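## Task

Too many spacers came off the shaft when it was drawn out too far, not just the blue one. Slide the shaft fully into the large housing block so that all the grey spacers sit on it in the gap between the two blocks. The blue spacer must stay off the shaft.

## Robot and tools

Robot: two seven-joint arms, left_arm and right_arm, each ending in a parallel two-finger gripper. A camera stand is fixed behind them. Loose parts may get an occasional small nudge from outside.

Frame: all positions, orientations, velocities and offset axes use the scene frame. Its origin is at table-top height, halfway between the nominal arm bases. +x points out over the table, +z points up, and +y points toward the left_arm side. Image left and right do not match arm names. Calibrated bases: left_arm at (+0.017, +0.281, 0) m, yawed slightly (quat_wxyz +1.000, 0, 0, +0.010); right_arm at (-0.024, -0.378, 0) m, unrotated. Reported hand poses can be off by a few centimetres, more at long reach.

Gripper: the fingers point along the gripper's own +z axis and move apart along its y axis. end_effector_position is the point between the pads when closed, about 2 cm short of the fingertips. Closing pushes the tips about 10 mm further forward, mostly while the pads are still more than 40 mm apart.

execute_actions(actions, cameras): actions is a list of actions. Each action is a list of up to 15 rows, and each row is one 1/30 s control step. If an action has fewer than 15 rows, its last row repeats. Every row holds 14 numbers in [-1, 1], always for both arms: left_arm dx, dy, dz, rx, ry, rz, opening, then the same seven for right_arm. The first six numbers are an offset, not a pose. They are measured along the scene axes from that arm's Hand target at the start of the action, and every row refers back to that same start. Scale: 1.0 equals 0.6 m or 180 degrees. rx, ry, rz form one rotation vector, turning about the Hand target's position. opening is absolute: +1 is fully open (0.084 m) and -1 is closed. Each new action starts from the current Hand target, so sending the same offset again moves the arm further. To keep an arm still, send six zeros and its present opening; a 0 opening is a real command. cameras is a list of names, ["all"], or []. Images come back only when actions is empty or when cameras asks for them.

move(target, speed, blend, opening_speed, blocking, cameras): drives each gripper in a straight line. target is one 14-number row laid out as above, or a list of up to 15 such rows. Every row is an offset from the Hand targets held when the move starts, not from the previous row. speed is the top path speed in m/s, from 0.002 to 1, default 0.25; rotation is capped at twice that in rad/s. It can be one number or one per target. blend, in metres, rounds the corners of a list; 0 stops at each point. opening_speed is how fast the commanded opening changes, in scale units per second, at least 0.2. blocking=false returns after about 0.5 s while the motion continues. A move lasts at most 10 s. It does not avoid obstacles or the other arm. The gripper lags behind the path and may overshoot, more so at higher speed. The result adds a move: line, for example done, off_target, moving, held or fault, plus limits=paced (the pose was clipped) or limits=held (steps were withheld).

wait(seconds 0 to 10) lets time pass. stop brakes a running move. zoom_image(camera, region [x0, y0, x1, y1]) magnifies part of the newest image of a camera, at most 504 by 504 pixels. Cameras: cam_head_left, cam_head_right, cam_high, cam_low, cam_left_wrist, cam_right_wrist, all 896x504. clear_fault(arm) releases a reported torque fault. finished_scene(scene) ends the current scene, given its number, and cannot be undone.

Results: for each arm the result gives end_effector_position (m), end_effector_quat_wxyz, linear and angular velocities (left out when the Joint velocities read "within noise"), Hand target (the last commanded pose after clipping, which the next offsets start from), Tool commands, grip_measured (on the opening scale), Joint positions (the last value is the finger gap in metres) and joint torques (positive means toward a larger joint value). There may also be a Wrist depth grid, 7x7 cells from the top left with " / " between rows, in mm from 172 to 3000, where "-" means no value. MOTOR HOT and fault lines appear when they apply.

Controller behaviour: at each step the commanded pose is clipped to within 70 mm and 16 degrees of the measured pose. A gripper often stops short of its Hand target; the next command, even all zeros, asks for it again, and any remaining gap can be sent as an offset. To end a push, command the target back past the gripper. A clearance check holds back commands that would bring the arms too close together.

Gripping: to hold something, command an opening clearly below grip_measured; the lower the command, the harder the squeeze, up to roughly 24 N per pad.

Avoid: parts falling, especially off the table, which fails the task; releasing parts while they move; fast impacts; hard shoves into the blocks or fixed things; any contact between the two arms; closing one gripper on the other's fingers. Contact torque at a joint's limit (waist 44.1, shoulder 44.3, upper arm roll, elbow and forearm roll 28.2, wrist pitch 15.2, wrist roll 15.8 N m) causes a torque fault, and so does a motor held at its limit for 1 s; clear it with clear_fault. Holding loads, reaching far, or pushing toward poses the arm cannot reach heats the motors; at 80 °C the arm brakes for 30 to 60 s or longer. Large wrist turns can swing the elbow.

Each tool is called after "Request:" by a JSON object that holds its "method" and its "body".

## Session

Request:
{"method": "execute_actions", "body": {"actions": []}}

Request:
{"method": "zoom_image", "body": {"camera": "cam_head_left", "region": [440, 170, 640, 340]}}

Request:
{"method": "zoom_image", "body": {"camera": "cam_high", "region": [340, 155, 540, 325]}}

Scene clock: 0.00 s.
left_arm: end_effector_position=(+0.0495, +0.0797, +0.2799) grip_measured=+1.00 end_effector_quat_wxyz=(-0.254, +0.861, +0.382, +0.221) | right_arm: end_effector_position=(+0.1485, -0.4880, +0.1652) grip_measured=+1.00 end_effector_quat_wxyz=(-0.238, +0.477, +0.845, -0.049)
Joint positions: left_arm=[-0.897 -0.465 -0.63 0.871 0.045 1.875 -2.203 0.084] | right_arm=[-0.111 -0.443 -0.344 0.544 -0.183 1.463 -2.435 0.084]
Joint velocities: within noise
Joint torques (N m): no reading
Wrist depth (mm): cam_left_wrist=[219 248 274 747 683 633 589 / 224 228 274 678 620 575 538 / 208 216 279 612 568 529 499 / 202 211 330 560 525 490 462 / 209 222 279 515 486 458 432 / 577 275 301 452 453 429 406 / 530 498 365 423 423 402 383] | cam_right_wrist=[- 191 192 220 378 356 332 / 1582 456 225 242 353 340 320 / 466 434 397 288 339 327 306 / 452 420 386 339 333 316 297 / 431 401 371 344 325 305 288 / 411 380 357 332 312 296 278 / 389 365 340 317 301 284 268]
Hand target: left_arm +0.0495, +0.0797, +0.2799; -0.254, +0.861, +0.382, +0.221 | right_arm +0.1485, -0.4880, +0.1652; -0.238, +0.477, +0.845, -0.049
Tool commands: left_gripper/opening=+1.0 right_gripper/opening=+1.0

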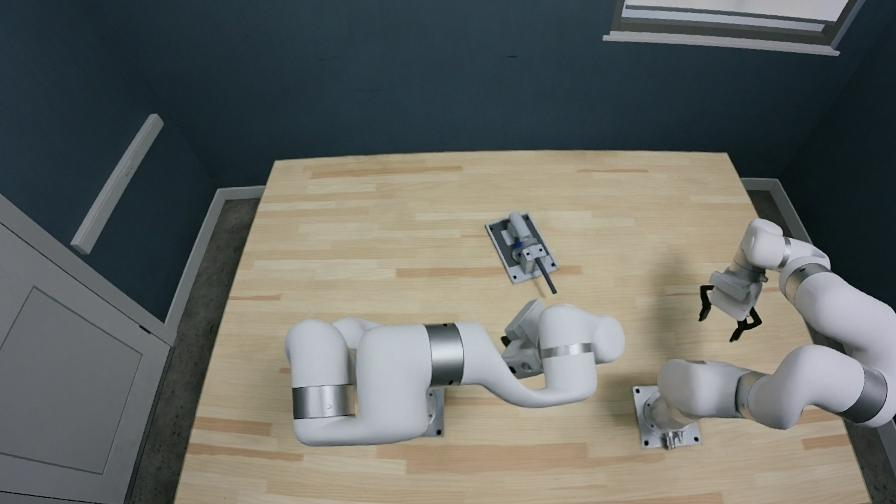

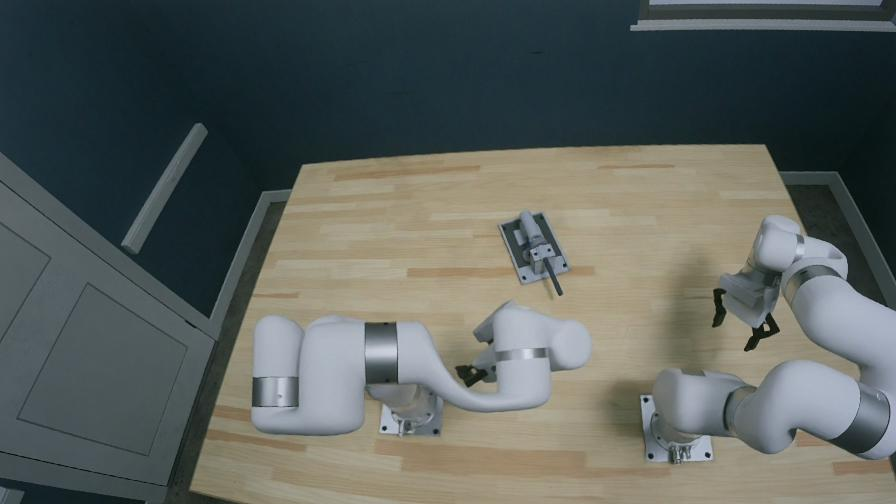

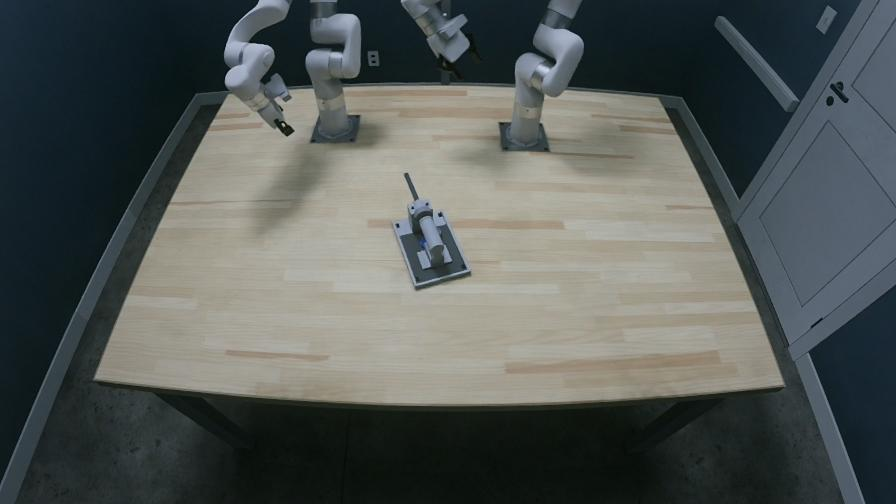

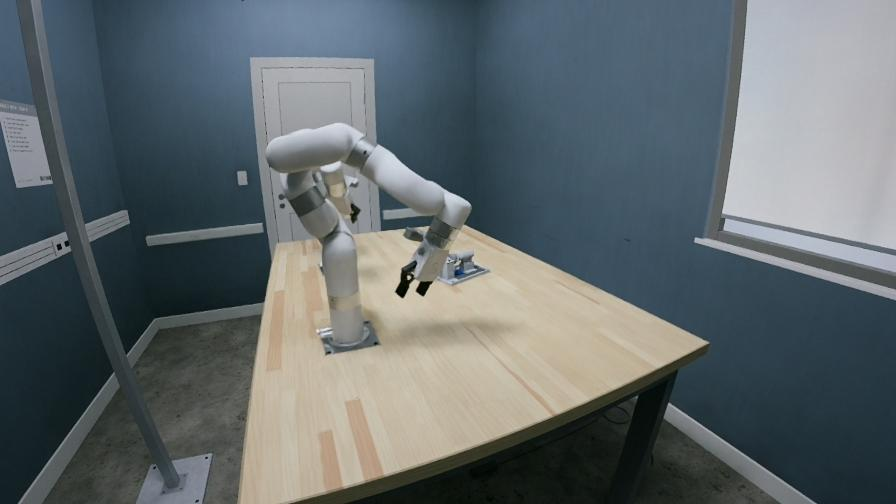

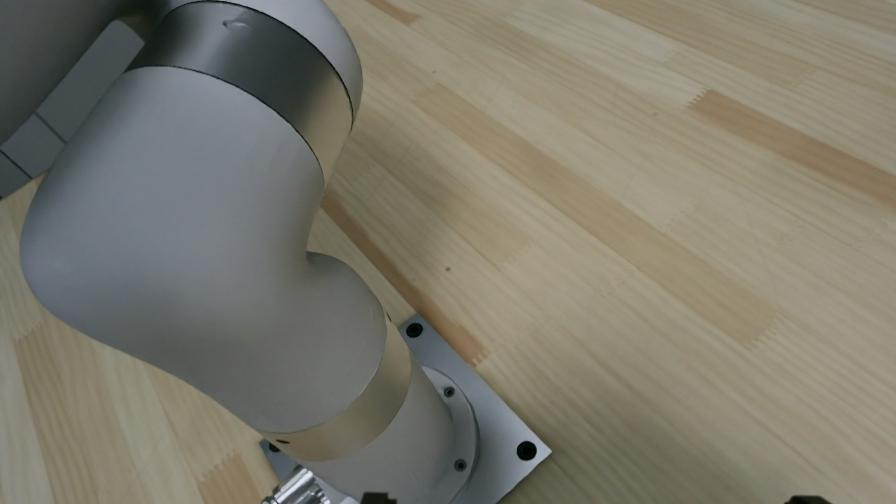

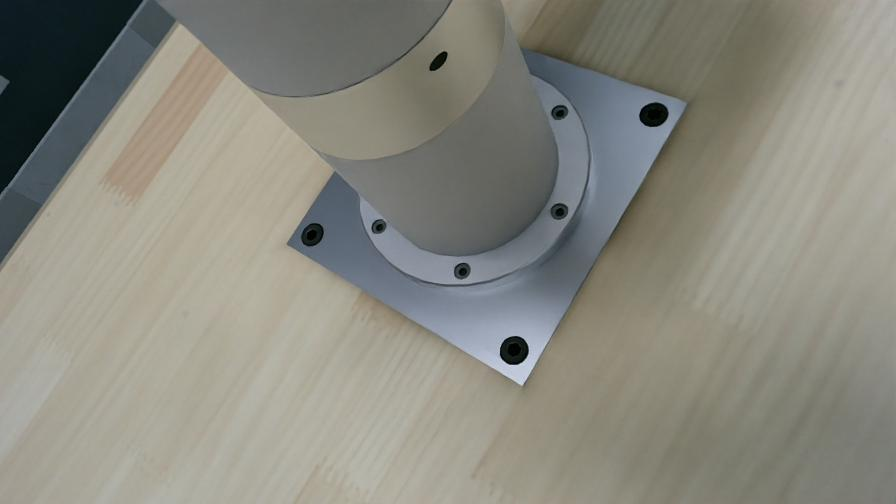

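Scaled by 2.520 from the camera's 896x504 image, which has a finer 1280x720 frame.

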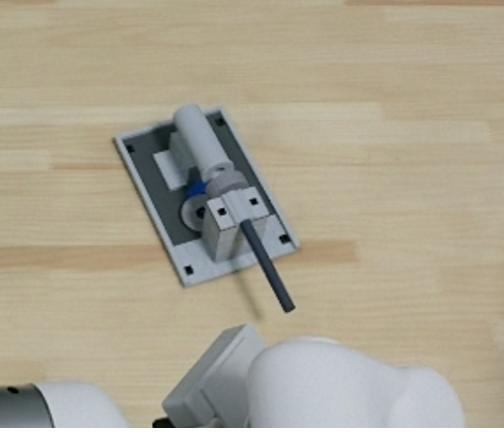

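Scaled by 2.520 from the camera's 896x504 image, which has a finer 1280x720 frame.

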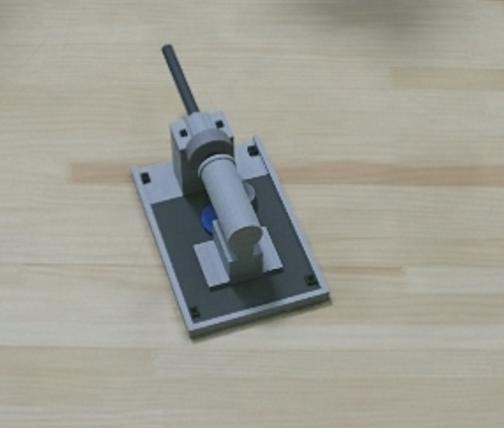

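Request:
{"method": "move", "body": {"target": [0.567,-0.228,0.083,0.194,0.103,-0.117,1,0,0,0,0,0,0,1], "cameras": ["cam_left_wrist","cam_head_left"]}}

Scene clock: 2.93 s.
left_arm: end_effector_position=(+0.3897, -0.0571, +0.3297) grip_measured=+1.00 end_effector_quat_wxyz=(-0.511, +0.824, +0.093, +0.228) | right_arm: end_effector_position=(+0.1485, -0.4880, +0.1652) grip_measured=+1.00 end_effector_quat_wxyz=(-0.238, +0.477, +0.845, -0.049)
Joint positions: left_arm=[-0.917 0.751 -0.443 2.107 1.118 2.344 -1.213 0.084] | right_arm=[-0.111 -0.443 -0.344 0.544 -0.183 1.463 -2.435 0.084]
Joint torques (N m): left_arm=[-2.61 -41.79 -1.98 16.61 2.25 1.39 0.89] | right_arm=[0.27 -7.65 2.53 11.53 0.32 -0.57 0.19]
Wrist depth (mm): cam_left_wrist=[1728 1872 2026 1968 1736 1509 625 / 1698 1882 2032 2185 1903 745 586 / 1702 1852 2020 2151 906 689 550 / 1669 1847 2002 1096 808 627 510 / 1638 1776 1985 983 743 585 484 / 1634 1772 1962 887 671 542 451 / 1622 1767 1852 813 627 510 431] | cam_right_wrist=[- 191 192 221 379 356 332 / 1593 455 224 242 353 340 320 / 467 434 397 288 340 327 307 / 452 419 385 339 333 317 297 / 432 402 372 344 325 305 287 / 411 380 357 332 311 295 278 / 389 364 340 317 301 284 268]
Hand target: left_arm +0.3897, -0.0571, +0.3297; -0.511, +0.824, +0.093, +0.228 | right_arm +0.1485, -0.4880, +0.1652; -0.238, +0.477, +0.845, -0.049
Off the commanded pose: left_arm 0.000 m, 0 deg | right_arm 0.000 m, 0 deg.
move: done
Images, in order (width x height): cam_head_left 896x504, cam_left_wrist 896x504.

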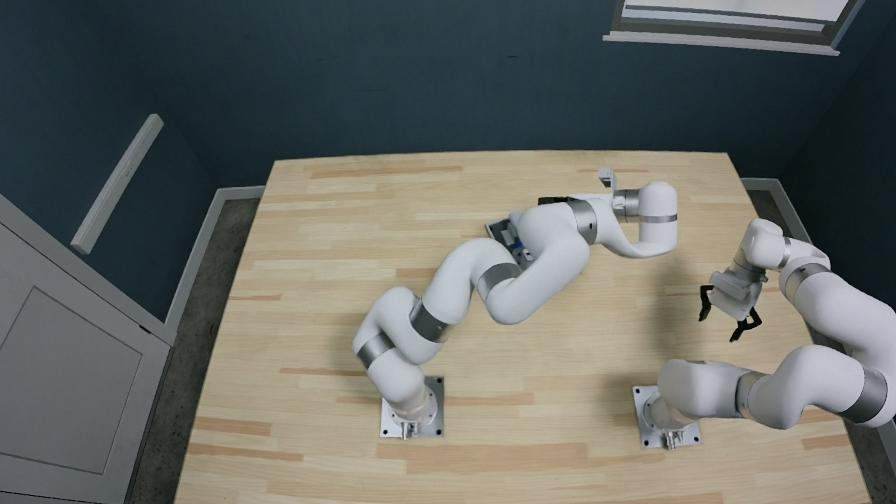

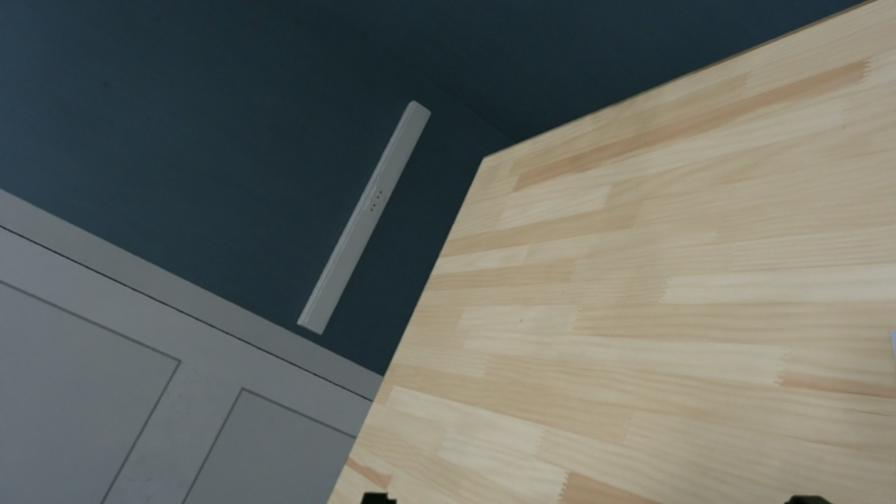

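Request:
{"method": "move", "body": {"target": [0,0,0,-0.3717,0.0726,0.0642,1,0,0,0,0,0,0,1], "cameras": ["cam_left_wrist","cam_head_left"]}}

Scene clock: 9.33 s.
left_arm: end_effector_position=(+0.3897, -0.0572, +0.3297) grip_measured=+1.00 end_effector_quat_wxyz=(+0.000, +0.974, +0.225, +0.000) | right_arm: end_effector_position=(+0.1485, -0.4880, +0.1652) grip_measured=+1.00 end_effector_quat_wxyz=(-0.238, +0.477, +0.845, -0.049)
Joint positions: left_arm=[-0.161 0.105 -0.637 1.511 0.063 1.427 -1.238 0.084] | right_arm=[-0.111 -0.443 -0.344 0.544 -0.183 1.463 -2.435 0.084]
Joint torques (N m): left_arm=[2.04 -28.51 -0.31 15.7 -0.48 -3.21 0.89] | right_arm=[0.1 -7.92 2.5 11.66 0.11 -0.36 0.08]
Wrist depth (mm): cam_left_wrist=[462 463 462 456 454 464 464 / 461 463 462 455 379 462 463 / 462 460 463 454 375 462 465 / 461 462 461 454 449 462 462 / 461 460 461 462 447 464 463 / 462 461 462 461 460 462 461 / 459 462 460 461 462 462 462] | cam_right_wrist=[- 190 192 220 378 356 332 / 1607 456 225 242 353 340 320 / 467 433 396 289 340 327 307 / 452 419 386 339 333 316 297 / 432 402 371 344 325 306 287 / 411 380 357 332 311 295 278 / 389 365 340 317 301 283 268]
Hand target: left_arm +0.3897, -0.0571, +0.3297; +0.000, +0.974, +0.225, +0.000 | right_arm +0.1485, -0.4880, +0.1652; -0.238, +0.477, +0.845, -0.049
Off the commanded pose: left_arm 0.000 m, 0 deg | right_arm 0.000 m, 0 deg.
move: done
Images, in order (width x height): cam_head_left 896x504, cam_left_wrist 896x504.

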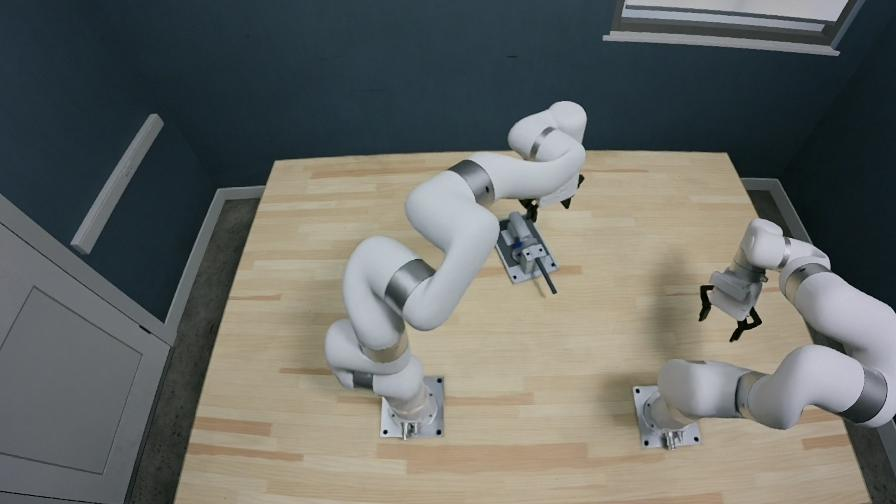

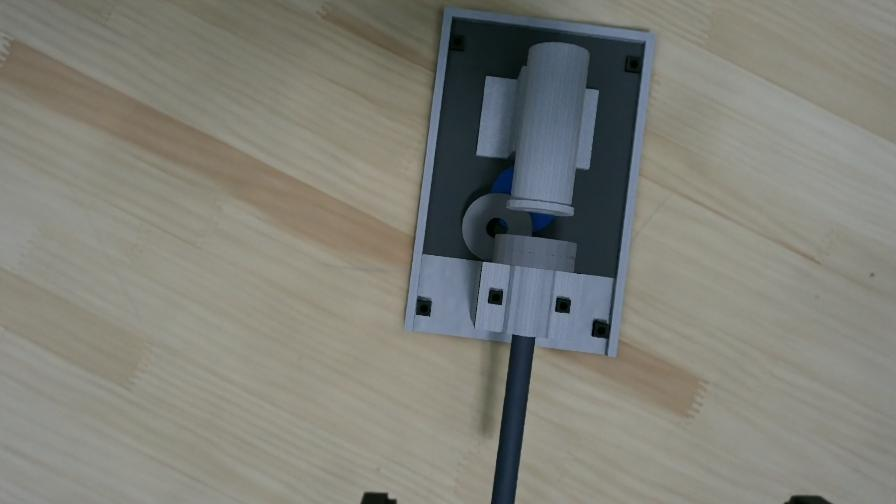

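Request:
{"method": "move", "body": {"target": [0.1,0.1,0,0,0,0.4617,1,0,0,0,0,0,0,1], "cameras": ["cam_left_wrist"]}}

Request:
{"method": "zoom_image", "body": {"camera": "cam_low", "region": [410, 235, 510, 295]}}

Scene clock: 14.27 s.
left_arm: end_effector_position=(+0.4497, +0.0029, +0.3297) grip_measured=+1.00 end_effector_quat_wxyz=(+0.000, +0.580, +0.814, +0.000) | right_arm: end_effector_position=(+0.1485, -0.4880, +0.1652) grip_measured=+1.00 end_effector_quat_wxyz=(-0.238, +0.477, +0.845, -0.049)
Joint positions: left_arm=[-0.143 0.14 -0.492 1.559 0.066 1.435 -2.524 0.084] | right_arm=[-0.111 -0.443 -0.344 0.544 -0.183 1.463 -2.435 0.084]
Joint torques (N m): left_arm=[-2.83 -25.22 -0.58 19.6 0.8 -1.61 -0.9] | right_arm=[0.15 -7.85 2.42 11.86 0.15 -0.56 0.04]
Wrist depth (mm): cam_left_wrist=[461 459 461 462 464 465 465 / 459 461 462 463 464 466 466 / 459 459 460 462 463 463 465 / 460 461 460 462 463 461 466 / 459 461 460 461 461 463 464 / 461 459 461 441 448 453 462 / 460 460 460 372 369 449 463] | cam_right_wrist=[- 191 192 221 379 355 332 / 1582 455 225 241 353 340 320 / 466 434 397 288 340 327 307 / 453 420 385 339 333 316 296 / 432 401 372 344 325 306 287 / 411 379 356 332 312 296 278 / 389 365 340 317 301 284 268]
Hand target: left_arm +0.4497, +0.0029, +0.3297; +0.000, +0.580, +0.814, +0.000 | right_arm +0.1485, -0.4880, +0.1652; -0.238, +0.477, +0.845, -0.049
Off the commanded pose: left_arm 0.000 m, 0 deg | right_arm 0.000 m, 0 deg.
move: done
Images, in order (width x height): cam_left_wrist 896x504.

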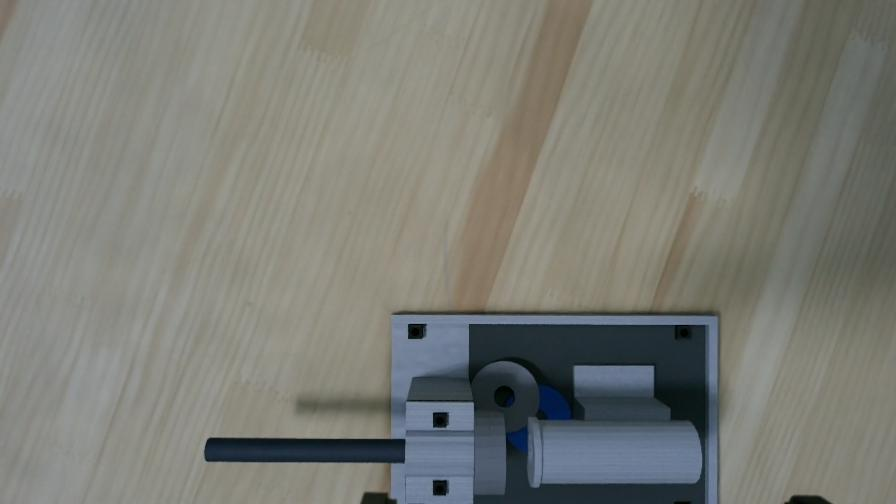

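This scene's latest camera images include none from cam_low. They are from: cam_left_wrist. cam_low's image comes with the result of a call that names it in "cameras".

Request:
{"method": "move", "body": {"target": [0,0.45,0,0,0,0,1,0.4,0.35,0.1,0.2566,0.0223,-0.1195,-1], "speed": 0.25}}

Request:
{"method": "move", "body": {"target": [0,0,0,0,0,0,1,0.212,0.198,-0.25,0,0,0,-1], "speed": 0.2, "cameras": ["cam_right_wrist","cam_head_left","cam_low","cam_high"]}}

Scene clock: 18.60 s.
left_arm: end_effector_position=(+0.4497, +0.2728, +0.3297) grip_measured=+1.00 end_effector_quat_wxyz=(+0.000, +0.580, +0.814, +0.000) | right_arm: end_effector_position=(+0.3885, -0.2780, +0.2252) grip_measured=-1.00 end_effector_quat_wxyz=(-0.438, +0.489, +0.686, +0.312)
Joint positions: left_arm=[0.151 -0.161 -0.174 1.238 -0.029 1.396 -1.899 0.084] | right_arm=[0.029 0.286 -0.308 1.18 0.92 1.756 -2.458 0]
Joint torques (N m): left_arm=[2.18 -18.73 1.2 19.81 0.8 -3.1 0.91] | right_arm=[-2.62 -22.17 -0.04 12.74 2.66 0.79 0.65]
Wrist depth (mm): cam_left_wrist=[461 460 463 462 463 465 464 / 461 461 463 462 464 463 463 / 462 462 461 462 462 463 462 / 461 462 462 462 462 463 464 / 458 460 460 460 462 463 462 / 460 459 460 461 462 462 462 / 459 461 461 461 460 461 462] | cam_right_wrist=[2199 2431 672 2132 2014 1888 1818 / 2228 2575 708 2185 2068 1940 1862 / 2264 1043 748 1013 1000 980 963 / 836 827 765 808 799 785 779 / 689 685 677 673 664 655 652 / 586 580 576 549 567 561 557 / 491 488 484 482 458 364 351]
Hand target: left_arm +0.4497, +0.2729, +0.3297; +0.000, +0.580, +0.814, +0.000 | right_arm +0.3885, -0.2780, +0.2252; -0.438, +0.489, +0.686, +0.312
Off the commanded pose: left_arm 0.000 m, 0 deg | right_arm 0.000 m, 0 deg.
move: done

Scene clock: 20.33 s.
left_arm: end_effector_position=(+0.4497, +0.2729, +0.3297) grip_measured=+1.00 end_effector_quat_wxyz=(+0.000, +0.580, +0.814, +0.000) | right_arm: end_effector_position=(+0.5157, -0.1592, +0.0752) grip_measured=-1.00 end_effector_quat_wxyz=(-0.438, +0.489, +0.686, +0.312)
Joint positions: left_arm=[0.151 -0.16 -0.174 1.238 -0.029 1.396 -1.899 0.084] | right_arm=[0.124 0.882 -0.158 1.681 1.14 1.552 -2.419 0]
Joint torques (N m): left_arm=[1.96 -19.04 1.19 19.58 0.73 -3.09 0.83] | right_arm=[-2.46 -34.34 -0.28 12.24 0.37 0.78 0.75]
Wrist depth (mm): cam_left_wrist=[461 460 463 463 462 464 465 / 461 461 463 462 463 463 464 / 460 461 461 462 464 461 463 / 461 461 461 462 461 463 462 / 459 460 461 460 462 462 464 / 460 461 460 461 462 462 462 / 458 459 462 461 460 462 461] | cam_right_wrist=[608 2165 2074 1985 1888 1799 1706 / 726 663 871 851 833 812 796 / 593 583 575 567 557 550 542 / 470 462 241 232 227 228 227 / 366 361 243 222 237 239 248 / 328 312 309 233 279 252 252 / 275 273 262 245 256 245 251]
Hand target: left_arm +0.4497, +0.2729, +0.3297; +0.000, +0.580, +0.814, +0.000 | right_arm +0.5157, -0.1592, +0.0752; -0.438, +0.489, +0.686, +0.312
Off the commanded pose: left_arm 0.000 m, 0 deg | right_arm 0.000 m, 0 deg.
move: done
Images, in order (width x height): cam_head_left 896x504, cam_high 896x504, cam_low 896x504, cam_right_wrist 896x504.

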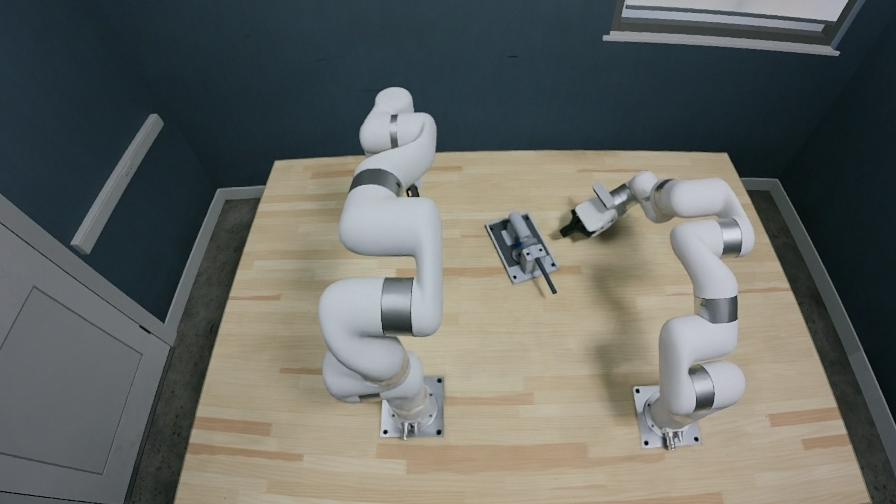

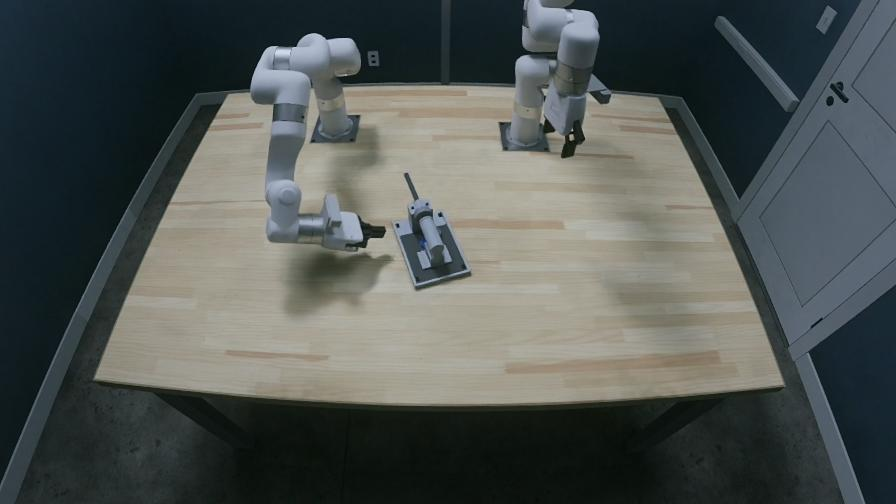

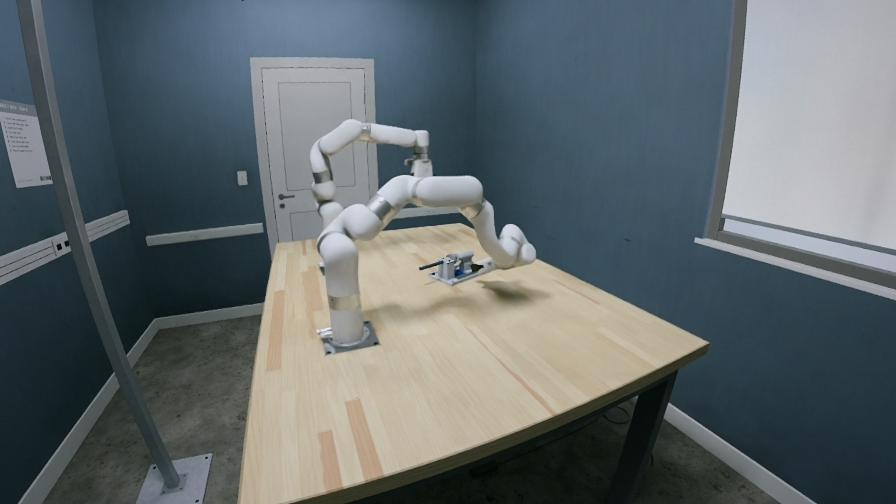

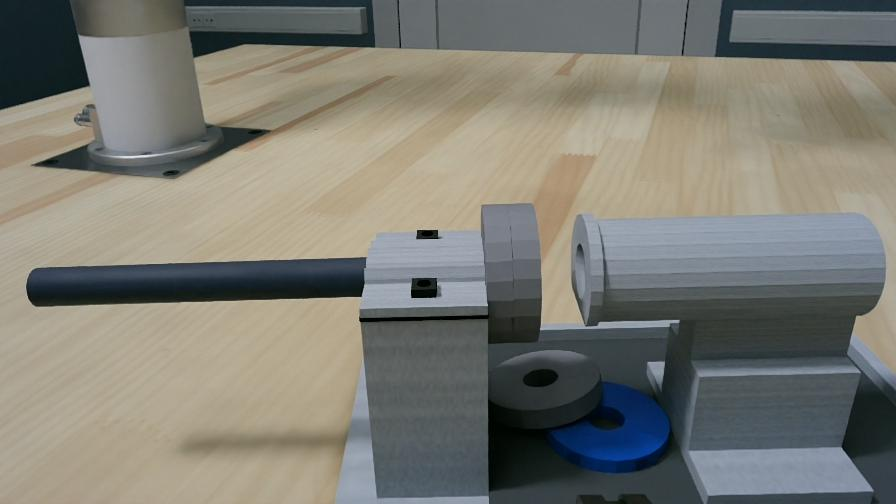

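Request:
{"method": "move", "body": {"target": [[0,0,0,0,0,0,1,0,0,-0.0653,0,0,0,-1],[0,0,0,0,0,0,1,-0.0491,0.1418,-0.0653,0,0,0,-1]], "speed": [0.1,0.06], "cameras": ["cam_right_wrist","cam_high"]}}

Request:
{"method": "zoom_image", "body": {"camera": "cam_high", "region": [360, 175, 480, 295]}}

Scene clock: 23.53 s.
left_arm: end_effector_position=(+0.4497, +0.2729, +0.3297) grip_measured=+1.00 end_effector_quat_wxyz=(+0.000, +0.580, +0.814, +0.000) | right_arm: end_effector_position=(+0.4863, -0.0742, +0.0360) grip_measured=-1.00 end_effector_quat_wxyz=(-0.438, +0.489, +0.686, +0.312)
Joint positions: left_arm=[0.151 -0.16 -0.174 1.238 -0.029 1.396 -1.899 0.084] | right_arm=[0.246 0.898 -0.095 1.588 1.231 1.381 -2.453 0]
Joint torques (N m): left_arm=[1.97 -18.85 1.1 19.56 0.76 -2.98 0.69] | right_arm=[2.8 -40.14 0.57 9.28 2.18 -0.04 0.76]
Wrist depth (mm): cam_left_wrist=[463 464 464 462 464 464 462 / 462 463 462 462 464 463 465 / 462 461 461 464 461 462 462 / 460 459 461 462 462 464 464 / 460 460 462 461 462 462 464 / 459 460 461 462 464 462 463 / 459 461 460 460 462 462 462] | cam_right_wrist=[520 1184 1166 1898 1795 1698 1571 / 541 621 689 607 659 646 633 / 470 463 501 488 480 473 433 / 373 - - - - - - / - - - - - - - / 250 - - - 208 226 - / 218 - - - 185 185 -]
Hand target: left_arm +0.4497, +0.2729, +0.3297; +0.000, +0.580, +0.814, +0.000 | right_arm +0.4863, -0.0741, +0.0360; -0.438, +0.489, +0.686, +0.312
Off the commanded pose: left_arm 0.000 m, 0 deg | right_arm 0.000 m, 0 deg.
move: done
Images, in order (width x height): cam_high 896x504, cam_right_wrist 896x504.

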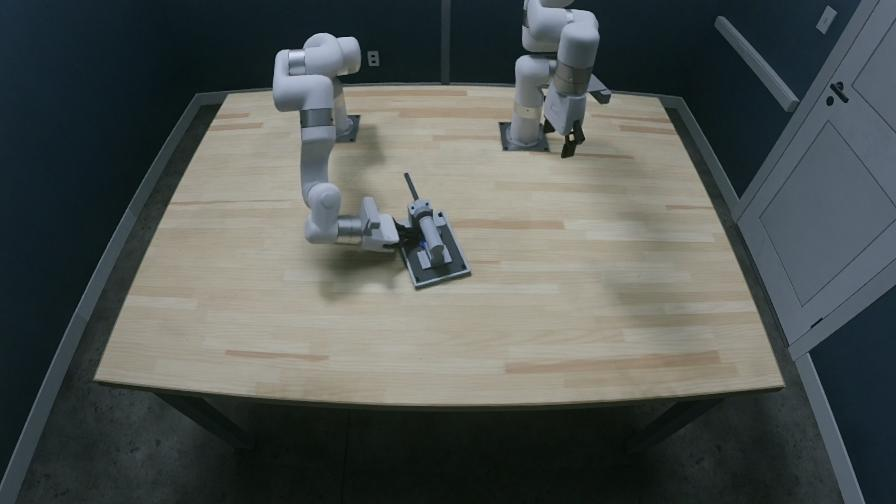

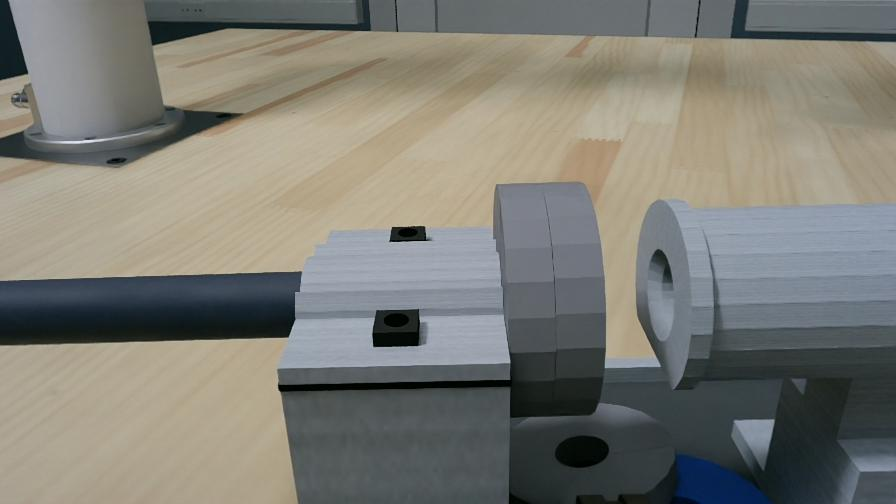

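Scaled by 4.200 from the camera's 896x504 image, which has a finer 1280x720 frame.

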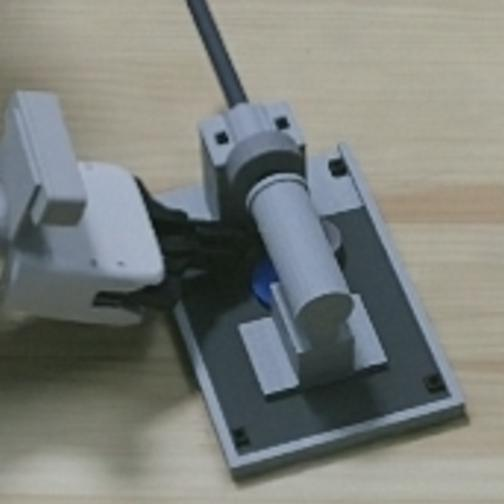

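Request:
{"method": "move", "body": {"target": [0,0,0,0,0,0,1,-0.0109,0.0315,0,0,0,0,-1], "speed": 0.04, "cameras": ["cam_right_wrist","cam_high"]}}

Request:
{"method": "zoom_image", "body": {"camera": "cam_high", "region": [360, 175, 480, 295]}}

Scene clock: 24.60 s.
left_arm: end_effector_position=(+0.4497, +0.2729, +0.3297) grip_measured=+1.00 end_effector_quat_wxyz=(+0.000, +0.580, +0.814, +0.000) | right_arm: end_effector_position=(+0.4798, -0.0553, +0.0360) grip_measured=-1.00 end_effector_quat_wxyz=(-0.438, +0.489, +0.686, +0.312)
Joint positions: left_arm=[0.151 -0.16 -0.174 1.238 -0.029 1.396 -1.899 0.084] | right_arm=[0.273 0.889 -0.081 1.572 1.25 1.35 -2.448 0]
Joint torques (N m): left_arm=[2.1 -18.77 1.1 19.57 0.68 -2.93 0.81] | right_arm=[4.35 -38.69 1.57 9.08 2.42 -0.34 0.76]
Wrist depth (mm): cam_left_wrist=[461 462 462 462 464 464 464 / 462 463 462 465 462 462 464 / 461 462 462 464 463 463 463 / 461 460 460 460 462 463 464 / 462 460 461 462 459 464 462 / 460 462 460 460 462 462 462 / 460 460 459 460 459 462 462] | cam_right_wrist=[503 2050 1962 1898 1776 1677 1564 / 528 622 686 607 660 646 633 / 470 462 458 450 442 438 431 / 371 393 - - - 376 370 / 325 - - - - - - / - - - - - - - / - - - - - 199 -]
Hand target: left_arm +0.4497, +0.2729, +0.3297; +0.000, +0.580, +0.814, +0.000 | right_arm +0.4797, -0.0552, +0.0360; -0.438, +0.489, +0.686, +0.312
Off the commanded pose: left_arm 0.000 m, 0 deg | right_arm 0.000 m, 0 deg.
move: done
Images, in order (width x height): cam_high 896x504, cam_right_wrist 896x504.

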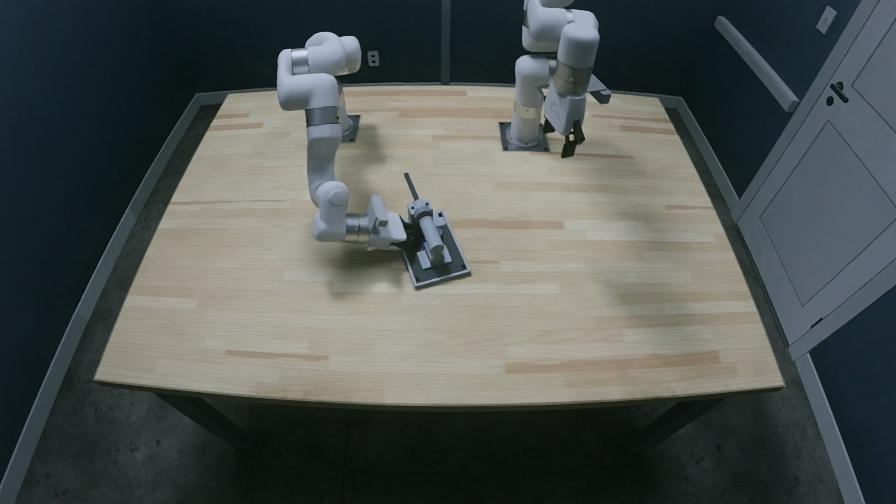

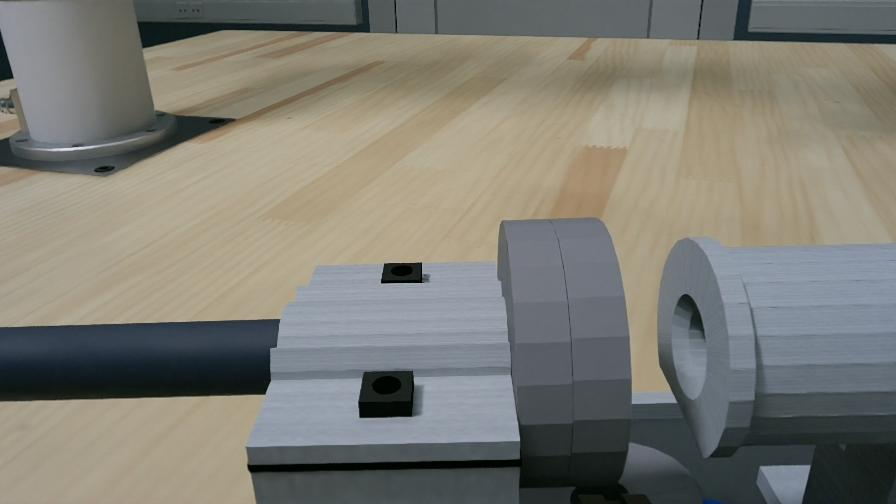

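Scaled by 4.200 from the camera's 896x504 image, which has a finer 1280x720 frame.

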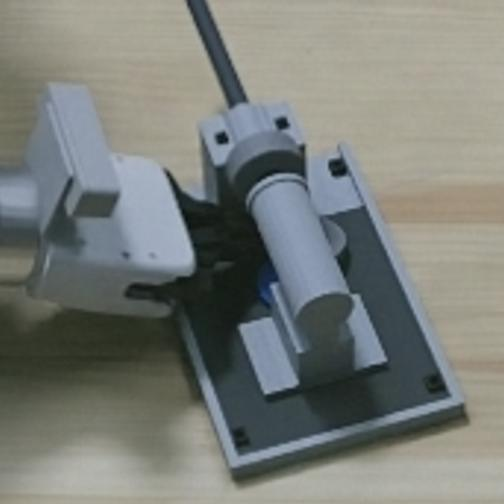

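Request:
{"method": "move", "body": {"target": [0,0,0,0,0,0,1,-0.0055,0.0158,0,0,0,0,-1], "speed": 0.03, "cameras": ["cam_right_wrist","cam_high","cam_low"]}}

Request:
{"method": "zoom_image", "body": {"camera": "cam_high", "region": [360, 175, 480, 295]}}

Scene clock: 25.53 s.
left_arm: end_effector_position=(+0.4497, +0.2729, +0.3297) grip_measured=+1.00 end_effector_quat_wxyz=(+0.000, +0.580, +0.814, +0.000) | right_arm: end_effector_position=(+0.4765, -0.0458, +0.0360) grip_measured=-1.00 end_effector_quat_wxyz=(-0.438, +0.489, +0.686, +0.312)
Joint positions: left_arm=[0.151 -0.16 -0.174 1.238 -0.029 1.396 -1.899 0.084] | right_arm=[0.287 0.885 -0.074 1.565 1.26 1.335 -2.446 0]
Joint torques (N m): left_arm=[1.99 -18.87 1.01 19.61 0.75 -2.89 0.68] | right_arm=[7.81 -25.93 1.99 4.01 -0.33 -1.75 0.85]
Wrist depth (mm): cam_left_wrist=[462 462 462 462 464 463 466 / 462 462 463 461 464 463 465 / 460 460 462 462 464 464 464 / 459 461 461 461 460 462 464 / 460 460 459 462 462 462 463 / 459 460 461 460 461 463 462 / 460 458 462 459 460 461 463] | cam_right_wrist=[497 2099 1962 1872 1754 1661 1539 / 518 632 693 609 665 650 639 / 472 465 459 452 446 440 434 / 372 369 391 384 379 355 372 / 326 - - - - - - / - - - - - - - / - - - - - 193 -]
Hand target: left_arm +0.4497, +0.2729, +0.3297; +0.000, +0.580, +0.814, +0.000 | right_arm +0.4764, -0.0458, +0.0360; -0.438, +0.489, +0.686, +0.312
Off the commanded pose: left_arm 0.000 m, 0 deg | right_arm 0.000 m, 0 deg.
move: done
Images, in order (width x height): cam_high 896x504, cam_low 896x504, cam_right_wrist 896x504.

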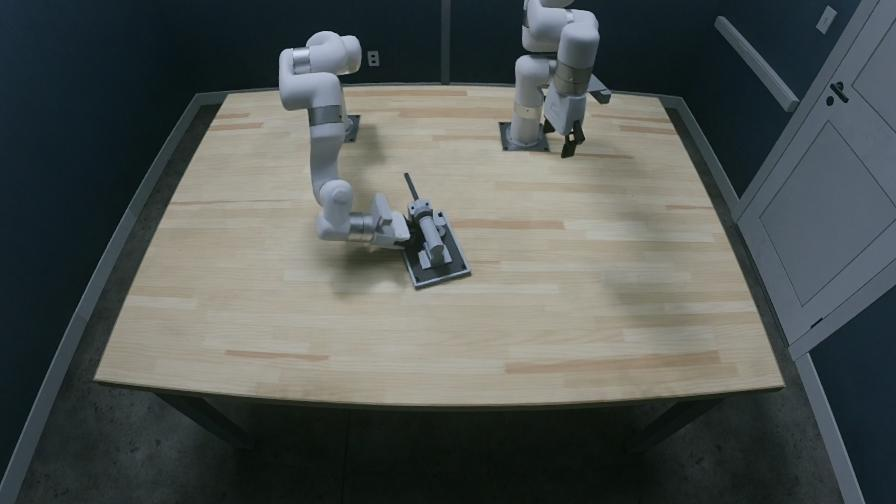

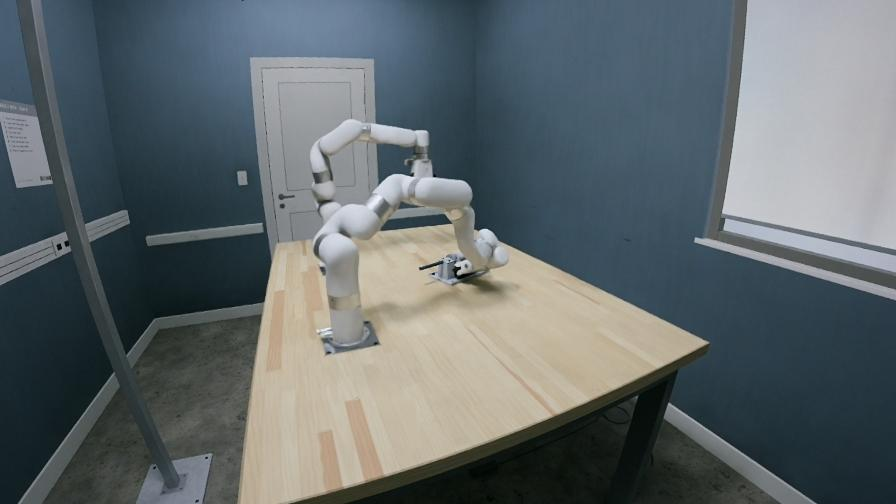

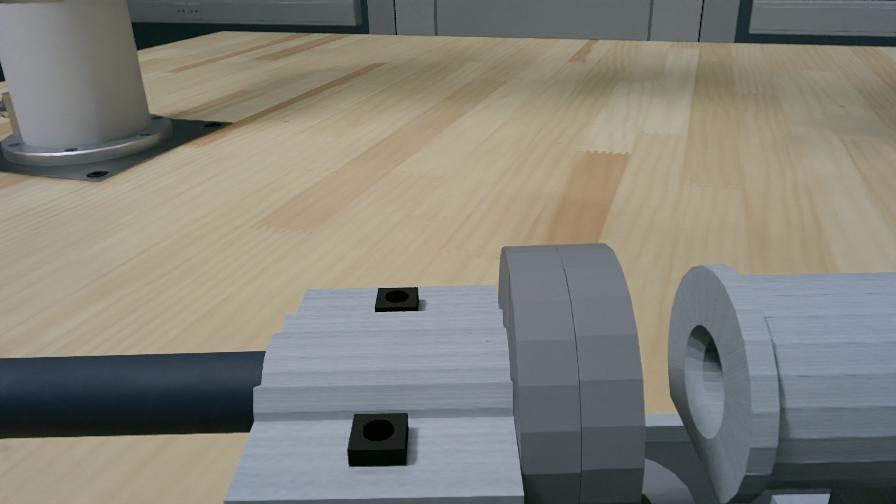

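Scaled by 4.200 from the camera's 896x504 image, which has a finer 1280x720 frame.

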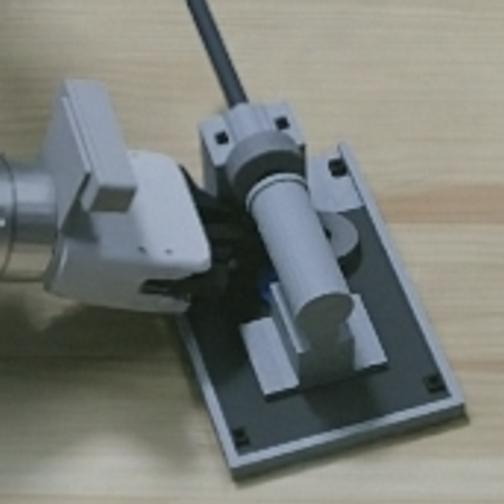

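Request:
{"method": "move", "body": {"target": [[0,0,0,0,0,0,1,0.075,-0.2166,0,0,0,0,-1],[0,0,0,0,0,0,1,0.0,-0.36,0.35,0,0,0,0]], "speed": [0.12,0.25]}}

Request:
{"method": "move", "body": {"target": [0,-0.42,0,0,0,0,1,0,0,0,0,0,0,0], "speed": 0.3, "cameras": ["cam_left_wrist","cam_high"]}}

Scene clock: 29.10 s.
left_arm: end_effector_position=(+0.4497, +0.2729, +0.3297) grip_measured=+1.00 end_effector_quat_wxyz=(+0.000, +0.580, +0.814, +0.000) | right_arm: end_effector_position=(+0.4764, -0.2618, +0.2460) grip_measured=-0.01 end_effector_quat_wxyz=(-0.438, +0.489, +0.686, +0.312)
Joint positions: left_arm=[0.151 -0.16 -0.174 1.238 -0.029 1.396 -1.899 0.084] | right_arm=[0.002 0.516 -0.252 1.565 1.011 1.832 -2.311 0.044]
Joint torques (N m): left_arm=[2.03 -18.95 1.06 19.61 0.7 -2.87 0.59] | right_arm=[-2.51 -35.69 -3.54 13.29 0.75 0.86 0.82]
Wrist depth (mm): cam_left_wrist=[462 462 464 464 462 464 465 / 461 462 463 462 462 462 463 / 460 460 462 461 462 462 463 / 462 461 462 462 462 465 464 / 459 460 461 462 461 463 462 / 460 459 460 460 462 462 462 / 459 458 461 462 461 461 462] | cam_right_wrist=[2302 676 2206 2099 1996 1888 1799 / 2340 713 2264 2151 2056 1974 1857 / 2356 1016 1005 1067 1053 1037 1023 / 877 847 806 854 844 833 823 / 731 724 717 711 702 696 691 / 620 615 612 580 600 594 590 / 519 517 514 489 375 381 380]
Hand target: left_arm +0.4497, +0.2729, +0.3297; +0.000, +0.580, +0.814, +0.000 | right_arm +0.4764, -0.2618, +0.2460; -0.438, +0.489, +0.686, +0.312
Off the commanded pose: left_arm 0.000 m, 0 deg | right_arm 0.000 m, 0 deg.
move: done

Scene clock: 30.60 s.
left_arm: end_effector_position=(+0.4497, +0.0209, +0.3297) grip_measured=+1.00 end_effector_quat_wxyz=(+0.000, +0.580, +0.815, +0.000) | right_arm: end_effector_position=(+0.4764, -0.2618, +0.2460) grip_measured=-0.01 end_effector_quat_wxyz=(-0.438, +0.489, +0.686, +0.312)
Joint positions: left_arm=[-0.106 0.101 -0.487 1.516 0.047 1.426 -2.481 0.084] | right_arm=[0.002 0.516 -0.252 1.565 1.011 1.832 -2.311 0.044]
Joint torques (N m): left_arm=[-2.66 -24.56 -1.61 19.46 0.65 -1.59 -0.86] | right_arm=[-1.98 -35.59 -3.01 13.13 0.73 0.68 0.76]
Wrist depth (mm): cam_left_wrist=[462 462 462 463 462 466 465 / 462 462 462 462 462 466 463 / 459 461 460 462 462 462 464 / 459 461 460 463 461 465 463 / 461 460 461 461 463 461 464 / 459 459 460 453 447 462 462 / 459 459 459 376 372 461 461] | cam_right_wrist=[2309 678 787 2106 1991 1903 1804 / 2317 716 2271 2172 2062 2002 1862 / 2348 1013 1000 1071 1054 1040 1023 / 880 850 808 857 845 830 822 / 734 722 715 711 703 694 688 / 621 614 609 583 600 594 590 / 520 516 514 490 376 380 380]
Hand target: left_arm +0.4497, +0.0209, +0.3297; +0.000, +0.580, +0.814, +0.000 | right_arm +0.4764, -0.2618, +0.2460; -0.438, +0.489, +0.686, +0.312
Off the commanded pose: left_arm 0.000 m, 0 deg | right_arm 0.000 m, 0 deg.
move: done
Images, in order (width x height): cam_high 896x504, cam_left_wrist 896x504.

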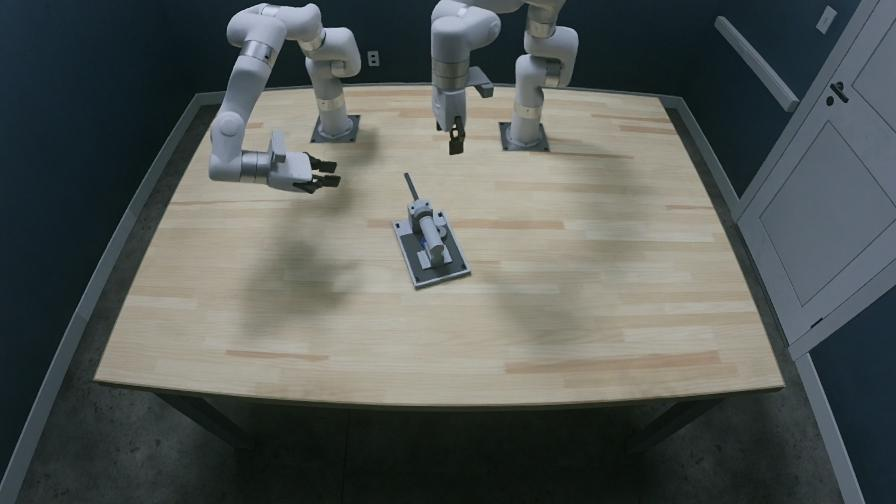

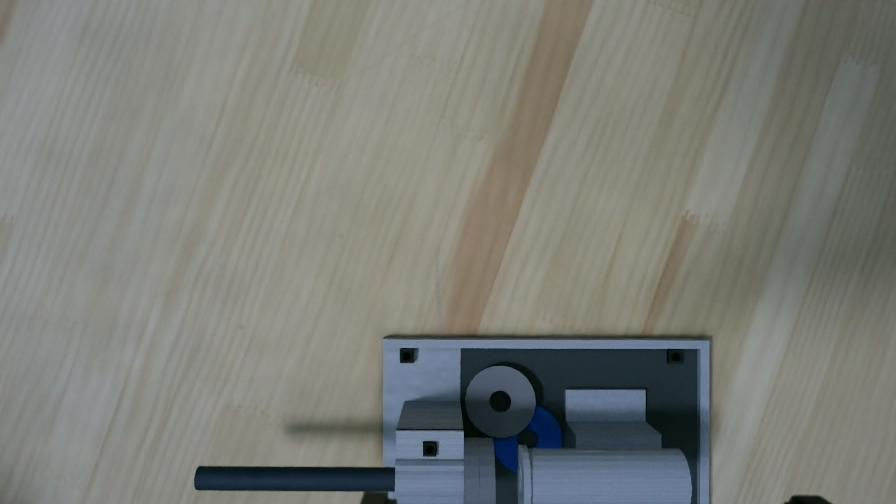

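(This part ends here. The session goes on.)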